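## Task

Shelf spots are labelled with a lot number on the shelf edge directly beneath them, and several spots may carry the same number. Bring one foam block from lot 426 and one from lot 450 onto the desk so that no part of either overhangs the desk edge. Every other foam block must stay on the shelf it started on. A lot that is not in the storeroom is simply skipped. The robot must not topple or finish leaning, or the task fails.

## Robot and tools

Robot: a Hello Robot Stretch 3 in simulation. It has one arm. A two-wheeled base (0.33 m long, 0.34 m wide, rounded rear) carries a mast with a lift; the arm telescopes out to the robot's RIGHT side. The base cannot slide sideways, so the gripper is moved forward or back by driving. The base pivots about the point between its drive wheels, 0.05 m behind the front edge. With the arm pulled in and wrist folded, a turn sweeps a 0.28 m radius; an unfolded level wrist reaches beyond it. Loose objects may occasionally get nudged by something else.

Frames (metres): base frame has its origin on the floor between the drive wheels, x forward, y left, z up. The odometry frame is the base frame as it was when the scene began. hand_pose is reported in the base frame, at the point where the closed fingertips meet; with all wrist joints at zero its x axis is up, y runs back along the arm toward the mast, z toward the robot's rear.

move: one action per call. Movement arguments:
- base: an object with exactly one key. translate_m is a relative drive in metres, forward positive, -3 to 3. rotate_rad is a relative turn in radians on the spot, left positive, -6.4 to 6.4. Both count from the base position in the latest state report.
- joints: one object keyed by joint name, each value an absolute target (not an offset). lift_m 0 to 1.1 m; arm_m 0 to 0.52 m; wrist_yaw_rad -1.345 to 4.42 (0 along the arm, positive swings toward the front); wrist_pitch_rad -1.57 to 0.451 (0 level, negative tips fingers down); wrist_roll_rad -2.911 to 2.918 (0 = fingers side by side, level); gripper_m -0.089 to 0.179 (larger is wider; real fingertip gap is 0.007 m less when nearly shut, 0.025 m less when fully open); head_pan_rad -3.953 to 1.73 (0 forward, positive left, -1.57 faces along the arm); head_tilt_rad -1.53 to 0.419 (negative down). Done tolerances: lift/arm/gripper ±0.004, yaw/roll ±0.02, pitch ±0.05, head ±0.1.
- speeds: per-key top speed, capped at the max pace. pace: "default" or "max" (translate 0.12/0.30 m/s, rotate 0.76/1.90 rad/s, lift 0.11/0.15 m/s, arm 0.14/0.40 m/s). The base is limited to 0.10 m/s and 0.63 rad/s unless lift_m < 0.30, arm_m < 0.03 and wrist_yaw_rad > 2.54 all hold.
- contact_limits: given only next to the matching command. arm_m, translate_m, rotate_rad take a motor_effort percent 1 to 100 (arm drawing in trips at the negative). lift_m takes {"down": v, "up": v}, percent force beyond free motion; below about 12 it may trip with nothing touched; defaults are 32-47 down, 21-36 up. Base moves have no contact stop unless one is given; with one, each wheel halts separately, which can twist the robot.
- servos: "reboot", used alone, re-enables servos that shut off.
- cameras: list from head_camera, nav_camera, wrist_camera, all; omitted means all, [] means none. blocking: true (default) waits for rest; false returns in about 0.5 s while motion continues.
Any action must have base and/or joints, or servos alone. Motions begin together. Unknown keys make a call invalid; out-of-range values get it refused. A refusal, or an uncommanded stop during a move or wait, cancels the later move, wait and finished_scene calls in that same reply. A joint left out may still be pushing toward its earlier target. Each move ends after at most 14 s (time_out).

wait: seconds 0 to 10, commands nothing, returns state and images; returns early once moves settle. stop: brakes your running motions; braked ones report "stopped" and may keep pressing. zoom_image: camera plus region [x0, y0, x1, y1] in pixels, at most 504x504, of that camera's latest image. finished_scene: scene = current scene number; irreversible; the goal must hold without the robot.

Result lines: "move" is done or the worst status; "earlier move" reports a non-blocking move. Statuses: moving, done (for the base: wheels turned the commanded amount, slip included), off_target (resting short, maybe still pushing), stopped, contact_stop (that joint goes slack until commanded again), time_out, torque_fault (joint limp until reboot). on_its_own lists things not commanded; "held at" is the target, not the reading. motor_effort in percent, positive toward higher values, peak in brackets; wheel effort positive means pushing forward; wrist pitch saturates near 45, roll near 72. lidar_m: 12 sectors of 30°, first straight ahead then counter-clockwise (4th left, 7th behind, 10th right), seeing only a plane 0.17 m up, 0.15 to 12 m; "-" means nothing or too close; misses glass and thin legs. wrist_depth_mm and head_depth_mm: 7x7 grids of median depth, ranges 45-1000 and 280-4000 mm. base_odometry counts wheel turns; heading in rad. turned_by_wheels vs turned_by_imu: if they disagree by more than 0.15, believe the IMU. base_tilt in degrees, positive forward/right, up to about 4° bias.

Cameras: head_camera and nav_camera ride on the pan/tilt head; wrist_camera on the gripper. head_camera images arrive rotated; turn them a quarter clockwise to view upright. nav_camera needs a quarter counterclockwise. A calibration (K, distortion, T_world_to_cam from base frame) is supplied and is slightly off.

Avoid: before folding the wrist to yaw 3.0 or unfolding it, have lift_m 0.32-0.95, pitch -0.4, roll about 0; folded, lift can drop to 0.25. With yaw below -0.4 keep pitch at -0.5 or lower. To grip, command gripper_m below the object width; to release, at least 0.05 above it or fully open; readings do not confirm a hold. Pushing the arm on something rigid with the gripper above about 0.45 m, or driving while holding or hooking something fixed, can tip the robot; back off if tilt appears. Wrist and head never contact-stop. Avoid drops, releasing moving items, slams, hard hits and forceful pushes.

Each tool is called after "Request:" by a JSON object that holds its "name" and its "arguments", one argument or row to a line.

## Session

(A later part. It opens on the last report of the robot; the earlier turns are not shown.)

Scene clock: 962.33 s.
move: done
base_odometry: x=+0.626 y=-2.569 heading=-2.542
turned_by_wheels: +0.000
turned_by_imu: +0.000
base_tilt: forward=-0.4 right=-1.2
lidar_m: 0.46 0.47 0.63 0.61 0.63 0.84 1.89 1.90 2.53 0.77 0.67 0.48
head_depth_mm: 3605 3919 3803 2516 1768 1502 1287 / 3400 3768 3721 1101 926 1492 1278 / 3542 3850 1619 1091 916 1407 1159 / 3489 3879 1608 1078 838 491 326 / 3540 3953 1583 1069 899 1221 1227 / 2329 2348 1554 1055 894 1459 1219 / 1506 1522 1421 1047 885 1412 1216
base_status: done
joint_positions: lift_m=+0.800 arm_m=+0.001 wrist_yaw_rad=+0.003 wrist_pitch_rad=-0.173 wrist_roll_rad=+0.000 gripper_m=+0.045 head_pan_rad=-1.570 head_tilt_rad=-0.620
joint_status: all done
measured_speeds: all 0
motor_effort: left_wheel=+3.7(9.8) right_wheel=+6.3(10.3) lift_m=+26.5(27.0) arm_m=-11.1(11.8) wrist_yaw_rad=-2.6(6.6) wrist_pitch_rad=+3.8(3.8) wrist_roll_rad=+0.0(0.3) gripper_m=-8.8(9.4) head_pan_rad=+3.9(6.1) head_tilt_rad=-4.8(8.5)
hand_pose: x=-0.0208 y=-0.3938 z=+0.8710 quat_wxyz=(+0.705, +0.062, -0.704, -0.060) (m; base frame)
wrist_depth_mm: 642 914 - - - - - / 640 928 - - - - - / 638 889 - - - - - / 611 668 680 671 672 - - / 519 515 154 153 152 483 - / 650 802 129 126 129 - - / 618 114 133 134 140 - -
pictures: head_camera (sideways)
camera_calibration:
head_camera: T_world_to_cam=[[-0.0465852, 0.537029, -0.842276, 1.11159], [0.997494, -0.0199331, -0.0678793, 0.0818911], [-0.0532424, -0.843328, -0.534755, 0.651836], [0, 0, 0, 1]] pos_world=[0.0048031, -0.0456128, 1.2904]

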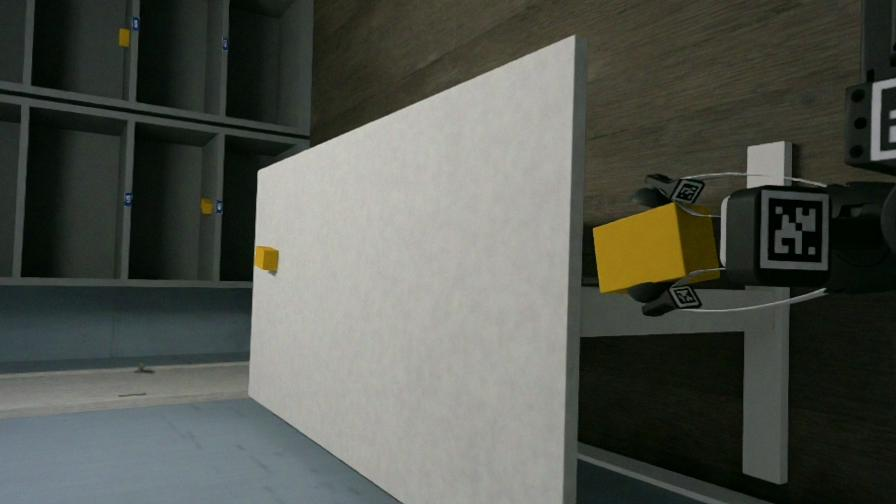

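Request:
{"name": "move", "arguments": {
  "joints": {"arm_m": 0.5},
  "contact_limits": {"arm_m": 30},
  "cameras": ["head_camera"]
}}

Scene clock: 974.37 s.
move: done
base_odometry: x=+0.626 y=-2.569 heading=-2.542
turned_by_wheels: +0.000
turned_by_imu: +0.000
base_tilt: forward=-0.2 right=-1.2
lidar_m: 0.46 0.47 0.63 0.61 0.63 0.84 1.89 1.89 2.53 0.77 0.67 0.48
head_depth_mm: 3569 3917 3831 2539 1755 308 - / 3453 3822 3772 1048 408 335 1215 / 3574 3885 1624 650 914 1483 1239 / 3476 3857 1598 845 909 1482 1233 / 3571 3974 1569 1065 899 1224 1228 / 2320 2355 1554 1056 895 1456 1220 / 1509 1521 1426 1047 884 1414 1216
base_status: not commanded
joint_positions: lift_m=+0.800 arm_m=+0.500 wrist_yaw_rad=+0.003 wrist_pitch_rad=-0.173 wrist_roll_rad=+0.000 gripper_m=+0.045 head_pan_rad=-1.570 head_tilt_rad=-0.620
joint_status: all done
measured_speeds: all 0
motor_effort: left_wheel=+3.7(4.1) right_wheel=+6.0(6.8) lift_m=+27.1(27.8) arm_m=+12.1(15.1) wrist_yaw_rad=-2.2(4.9) wrist_pitch_rad=+3.7(3.9) wrist_roll_rad=-0.1(0.3) gripper_m=-8.6(9.4) head_pan_rad=+3.0(4.0) head_tilt_rad=-4.4(5.8)
contact_limits: arm_m 30 (drawing in: default 31, maximum 55; extending or still: default 39, maximum 69)
hand_pose: x=-0.0208 y=-0.8933 z=+0.8710 quat_wxyz=(+0.705, +0.062, -0.704, -0.060) (m; base frame)
wrist_depth_mm: 671 942 - - - - - / 663 940 - - - - - / 665 876 - - - - - / 643 678 666 663 666 - - / 481 482 154 152 152 479 - / 378 377 129 126 129 358 393 / 311 105 288 134 141 287 308
pictures: head_camera (sideways)
camera_calibration:
head_camera: T_world_to_cam=[[-0.0467576, 0.537086, -0.842231, 1.11153], [0.997501, -0.0196072, -0.0678811, 0.0818933], [-0.0529718, -0.8433, -0.534827, 0.651928], [0, 0, 0, 1]] pos_world=[0.00481773, -0.0456122, 1.29039]

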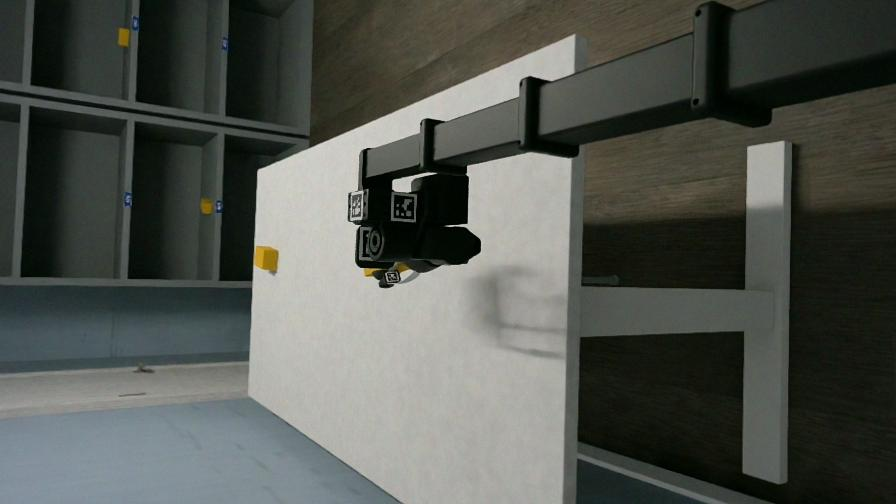

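Request:
{"name": "move", "arguments": {
  "joints": {"lift_m": 0.705},
  "cameras": []
}}

Request:
{"name": "move", "arguments": {
  "joints": {"lift_m": 0.677},
  "speeds": {"lift_m": 0.03},
  "contact_limits": {"lift_m": {"down": 12}},
  "cameras": ["wrist_camera"]
}}

Scene clock: 984.90 s.
move: done
base_odometry: x=+0.626 y=-2.569 heading=-2.542
turned_by_wheels: +0.000
turned_by_imu: +0.000
base_tilt: forward=-0.2 right=-1.2
lidar_m: 0.46 0.48 0.63 0.61 0.63 0.84 1.88 1.89 2.53 0.77 0.67 0.48
head_depth_mm: 3582 3927 3792 2515 1756 1502 1220 / 3418 3763 3736 1099 857 436 356 / 3544 3855 1622 747 704 1440 1238 / 3473 3859 1603 801 876 1473 1231 / 3564 3955 1577 1067 900 1226 1231 / 2319 2335 1547 1056 891 1460 1226 / 1504 1518 1431 1045 886 1418 1217
base_status: not commanded
joint_positions: lift_m=+0.705 arm_m=+0.500 wrist_yaw_rad=+0.003 wrist_pitch_rad=-0.173 wrist_roll_rad=+0.000 gripper_m=+0.045 head_pan_rad=-1.570 head_tilt_rad=-0.620
joint_status: all done
measured_speeds: all 0
motor_effort: left_wheel=+3.4(4.3) right_wheel=+6.1(6.6) lift_m=+23.2(27.4) arm_m=+4.4(7.5) wrist_yaw_rad=-4.4(5.0) wrist_pitch_rad=+3.7(3.9) wrist_roll_rad=+0.2(0.3) gripper_m=-8.7(9.3) head_pan_rad=+2.9(3.5) head_tilt_rad=-3.2(5.2)
contact_limits: arm_m 30 (drawing in: default 31, maximum 55; extending or still: default 39, maximum 69)
hand_pose: x=-0.0208 y=-0.8933 z=+0.7760 quat_wxyz=(+0.705, +0.062, -0.704, -0.060) (m; base frame)
wrist_depth_mm: 658 946 - - - - - / 670 967 - - - - - / 603 646 652 636 645 - - / 402 400 397 400 395 395 - / 290 290 158 152 152 286 286 / 227 227 129 126 129 215 225 / 187 114 173 134 140 172 184
pictures: none
No camera images: "cameras" was empty.

Scene clock: 986.27 s.
move: done
base_odometry: x=+0.626 y=-2.569 heading=-2.542
turned_by_wheels: +0.000
turned_by_imu: +0.000
base_tilt: forward=-0.3 right=-1.3
lidar_m: 0.46 0.47 0.63 0.61 0.63 0.84 1.89 1.89 2.53 0.77 0.67 0.48
head_depth_mm: 3539 3909 3827 2514 1763 1504 1251 / 3385 3791 3725 1101 891 484 375 / 3578 3855 1624 1086 718 1405 1240 / 3509 3914 1607 940 842 1469 1233 / 3584 3953 1588 1064 899 1227 1229 / 2325 2337 1558 1054 895 1461 1220 / 1503 1525 1426 1046 886 1406 1213
base_status: not commanded
joint_positions: lift_m=+0.677 arm_m=+0.500 wrist_yaw_rad=+0.003 wrist_pitch_rad=-0.154 wrist_roll_rad=+0.000 gripper_m=+0.045 head_pan_rad=-1.570 head_tilt_rad=-0.620
joint_status: all done
measured_speeds: all 0
motor_effort: left_wheel=+3.4(4.0) right_wheel=+5.6(6.6) lift_m=+21.4(26.3) arm_m=+2.3(4.6) wrist_yaw_rad=-2.0(4.6) wrist_pitch_rad=+0.4(3.8) wrist_roll_rad=+0.0(0.3) gripper_m=-8.6(9.2) head_pan_rad=+3.0(3.8) head_tilt_rad=-4.4(5.2)
contact_limits: arm_m 30 (drawing in: default 31, maximum 55; extending or still: default 39, maximum 69); lift_m down 12 (down: maximum 72; up: maximum 65)
hand_pose: x=-0.0208 y=-0.8945 z=+0.7525 quat_wxyz=(+0.705, +0.056, -0.705, -0.054) (m; base frame)
wrist_depth_mm: 670 972 - - - - - / 663 932 - - - - - / 590 591 583 582 584 664 - / 349 348 346 347 344 343 342 / 247 248 159 153 152 244 243 / 192 191 128 125 129 181 190 / 157 114 150 133 140 145 155
pictures: wrist_camera
camera_calibration:
wrist_camera: T_world_to_cam=[[-0.998873, -0.0450809, -0.0148568, -0.0432645], [-0.00180011, 0.348752, -0.937213, 1.04972], [0.0474318, -0.93613, -0.34844, -0.407969], [0, 0, 0, 1]] pos_world=[-0.0219754, -0.749956, 0.841019]

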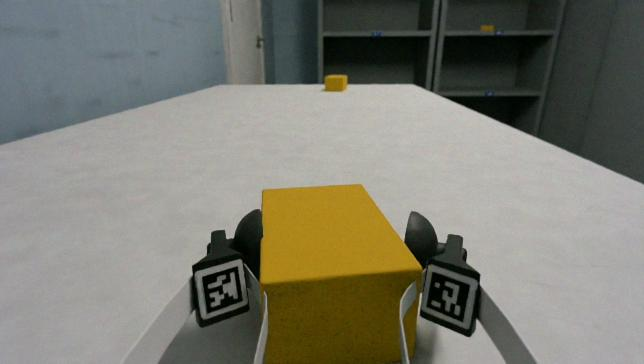

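Request:
{"name": "move", "arguments": {
  "joints": {"gripper_m": 0.179},
  "cameras": ["wrist_camera"]
}}

Request:
{"name": "move", "arguments": {
  "joints": {"lift_m": 0.79},
  "cameras": []
}}

Request:
{"name": "move", "arguments": {
  "joints": {"arm_m": 0.0},
  "speeds": {"arm_m": 0.3},
  "cameras": ["head_camera"]
}}

Scene clock: 993.67 s.
move: done
base_odometry: x=+0.626 y=-2.569 heading=-2.542
turned_by_wheels: +0.000
turned_by_imu: +0.000
base_tilt: forward=-0.3 right=-1.2
lidar_m: 0.46 0.47 0.63 0.61 0.63 0.84 1.88 1.90 2.54 0.77 0.67 0.48
head_depth_mm: 3580 3920 3792 2532 1762 1507 1244 / 3395 3782 3692 1104 891 484 375 / 3545 3871 1616 1089 719 1405 1240 / 3517 3866 1597 982 844 1474 1231 / 3556 3935 1573 1064 903 1224 1226 / 2317 2347 1551 1055 893 1457 1222 / 1505 1518 1428 1046 887 1406 1216
base_status: not commanded
joint_positions: lift_m=+0.677 arm_m=+0.500 wrist_yaw_rad=+0.003 wrist_pitch_rad=-0.164 wrist_roll_rad=+0.000 gripper_m=+0.179 head_pan_rad=-1.570 head_tilt_rad=-0.620
joint_status: all done
measured_speeds: all 0
motor_effort: left_wheel=+3.6(4.2) right_wheel=+6.4(6.6) lift_m=+29.3(29.8) arm_m=-5.5(5.7) wrist_yaw_rad=-2.5(4.1) wrist_pitch_rad=+2.1(2.2) wrist_roll_rad=+0.1(0.3) gripper_m=+0.3(83.9) head_pan_rad=+3.0(3.4) head_tilt_rad=-4.0(4.6)
contact_limits: arm_m 30 (drawing in: default 31, maximum 55; extending or still: default 39, maximum 69); lift_m down 12 (down: maximum 72; up: maximum 65)
hand_pose: x=-0.0208 y=-0.8939 z=+0.7502 quat_wxyz=(+0.705, +0.059, -0.704, -0.057) (m; base frame)
wrist_depth_mm: 667 942 - - - - - / 675 916 - - - - - / 546 549 548 542 540 534 - / 332 331 332 203 327 329 326 / 238 225 238 145 223 236 235 / 119 141 177 125 133 184 121 / 118 147 152 134 141 151 111
pictures: wrist_camera
camera_calibration:
wrist_camera: T_world_to_cam=[[-0.998878, -0.0448233, -0.0152533, -0.042775], [-0.00178247, 0.357527, -0.933901, 1.05268], [0.047314, -0.932827, -0.357206, -0.398691], [0, 0, 0, 1]] pos_world=[-0.021987, -0.750188, 0.840034]

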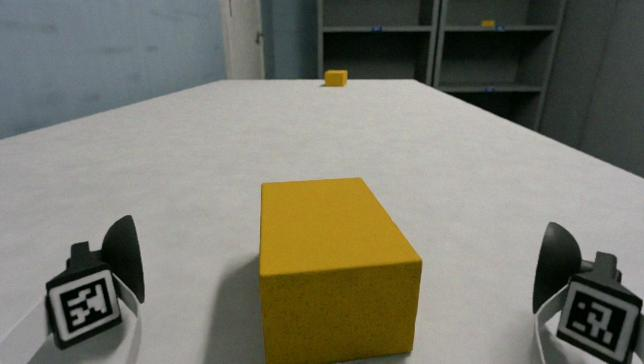

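Scene clock: 995.53 s.
move: done
base_odometry: x=+0.626 y=-2.569 heading=-2.542
turned_by_wheels: +0.000
turned_by_imu: +0.000
base_tilt: forward=-0.3 right=-1.2
lidar_m: 0.46 0.47 0.64 0.61 0.63 0.84 1.88 1.89 2.53 0.77 0.67 0.48
head_depth_mm: 3545 3899 3826 2515 1754 347 293 / 3450 3748 3750 1099 411 347 1190 / 3554 3875 1620 656 913 1479 1239 / 3486 3855 1601 756 905 1471 1234 / 3583 3881 1581 1020 900 1227 1228 / 2327 2344 1552 1057 893 1456 1222 / 1509 1517 1425 1047 883 1412 1217
base_status: not commanded
joint_positions: lift_m=+0.790 arm_m=+0.500 wrist_yaw_rad=+0.003 wrist_pitch_rad=-0.164 wrist_roll_rad=+0.000 gripper_m=+0.179 head_pan_rad=-1.570 head_tilt_rad=-0.620
joint_status: all done
measured_speeds: all 0
motor_effort: left_wheel=+3.6(4.2) right_wheel=+5.9(6.6) lift_m=+29.6(32.4) arm_m=-8.3(8.7) wrist_yaw_rad=-3.0(4.2) wrist_pitch_rad=+2.1(2.3) wrist_roll_rad=+0.1(0.3) gripper_m=+0.8(1.1) head_pan_rad=+1.8(2.9) head_tilt_rad=-3.1(4.5)
contact_limits: arm_m 30 (drawing in: default 31, maximum 55; extending or still: default 39, maximum 69)
hand_pose: x=-0.0208 y=-0.8938 z=+0.8630 quat_wxyz=(+0.705, +0.059, -0.704, -0.057) (m; base frame)
wrist_depth_mm: 668 956 - - - - - / 661 954 - - - - - / 656 889 - - - - - / 615 655 653 653 656 - - / 472 471 464 466 463 465 - / 119 142 366 364 363 347 121 / 118 290 300 240 298 289 110
pictures: none
No camera images: "cameras" was empty.

Scene clock: 999.60 s.
move: done
base_odometry: x=+0.626 y=-2.569 heading=-2.542
turned_by_wheels: +0.000
turned_by_imu: +0.000
base_tilt: forward=-0.3 right=-1.3
lidar_m: 0.46 0.47 0.63 0.61 0.63 0.84 1.89 1.89 2.53 0.77 0.67 0.48
head_depth_mm: 3590 3942 3833 2498 1760 1500 1281 / 3382 3816 3728 1101 923 1452 1269 / 3558 3908 1625 1088 915 1479 392 / 3446 3856 1596 1029 905 1476 332 / 3533 3861 1575 1065 899 1195 1199 / 2310 2344 1552 1058 893 1423 1221 / 1498 1518 1428 1050 886 1413 1219
base_status: not commanded
joint_positions: lift_m=+0.790 arm_m=+0.001 wrist_yaw_rad=+0.003 wrist_pitch_rad=-0.165 wrist_roll_rad=+0.000 gripper_m=+0.179 head_pan_rad=-1.570 head_tilt_rad=-0.620
joint_status: all done
measured_speeds: all 0
motor_effort: left_wheel=+3.4(4.0) right_wheel=+5.2(6.7) lift_m=+25.7(29.9) arm_m=-12.6(14.1) wrist_yaw_rad=-3.1(4.4) wrist_pitch_rad=+2.2(2.4) wrist_roll_rad=+0.0(0.3) gripper_m=+0.6(1.2) head_pan_rad=+2.8(3.0) head_tilt_rad=-3.2(4.4)
hand_pose: x=-0.0208 y=-0.3944 z=+0.8629 quat_wxyz=(+0.705, +0.059, -0.704, -0.058) (m; base frame)
wrist_depth_mm: 647 908 - - - - - / 643 921 - - - - - / 634 883 - - - - - / 609 664 664 651 655 - - / 505 478 502 501 476 468 - / 116 142 - - - - 121 / 118 861 - - - - 111
pictures: head_camera (sideways)
camera_calibration:
head_camera: T_world_to_cam=[[-0.0467575, 0.537086, -0.842231, 1.11153], [0.997501, -0.0196074, -0.0678811, 0.0818933], [-0.0529719, -0.8433, -0.534827, 0.651927], [0, 0, 0, 1]] pos_world=[0.00481773, -0.0456122, 1.29039]

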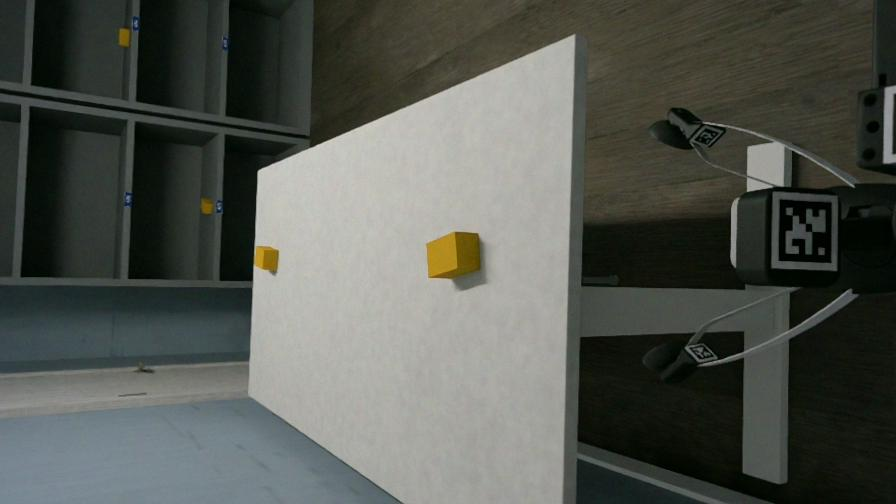

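Request:
{"name": "finished_scene", "arguments": {
  "scene": 3
}}

The scene is finished: the task was done.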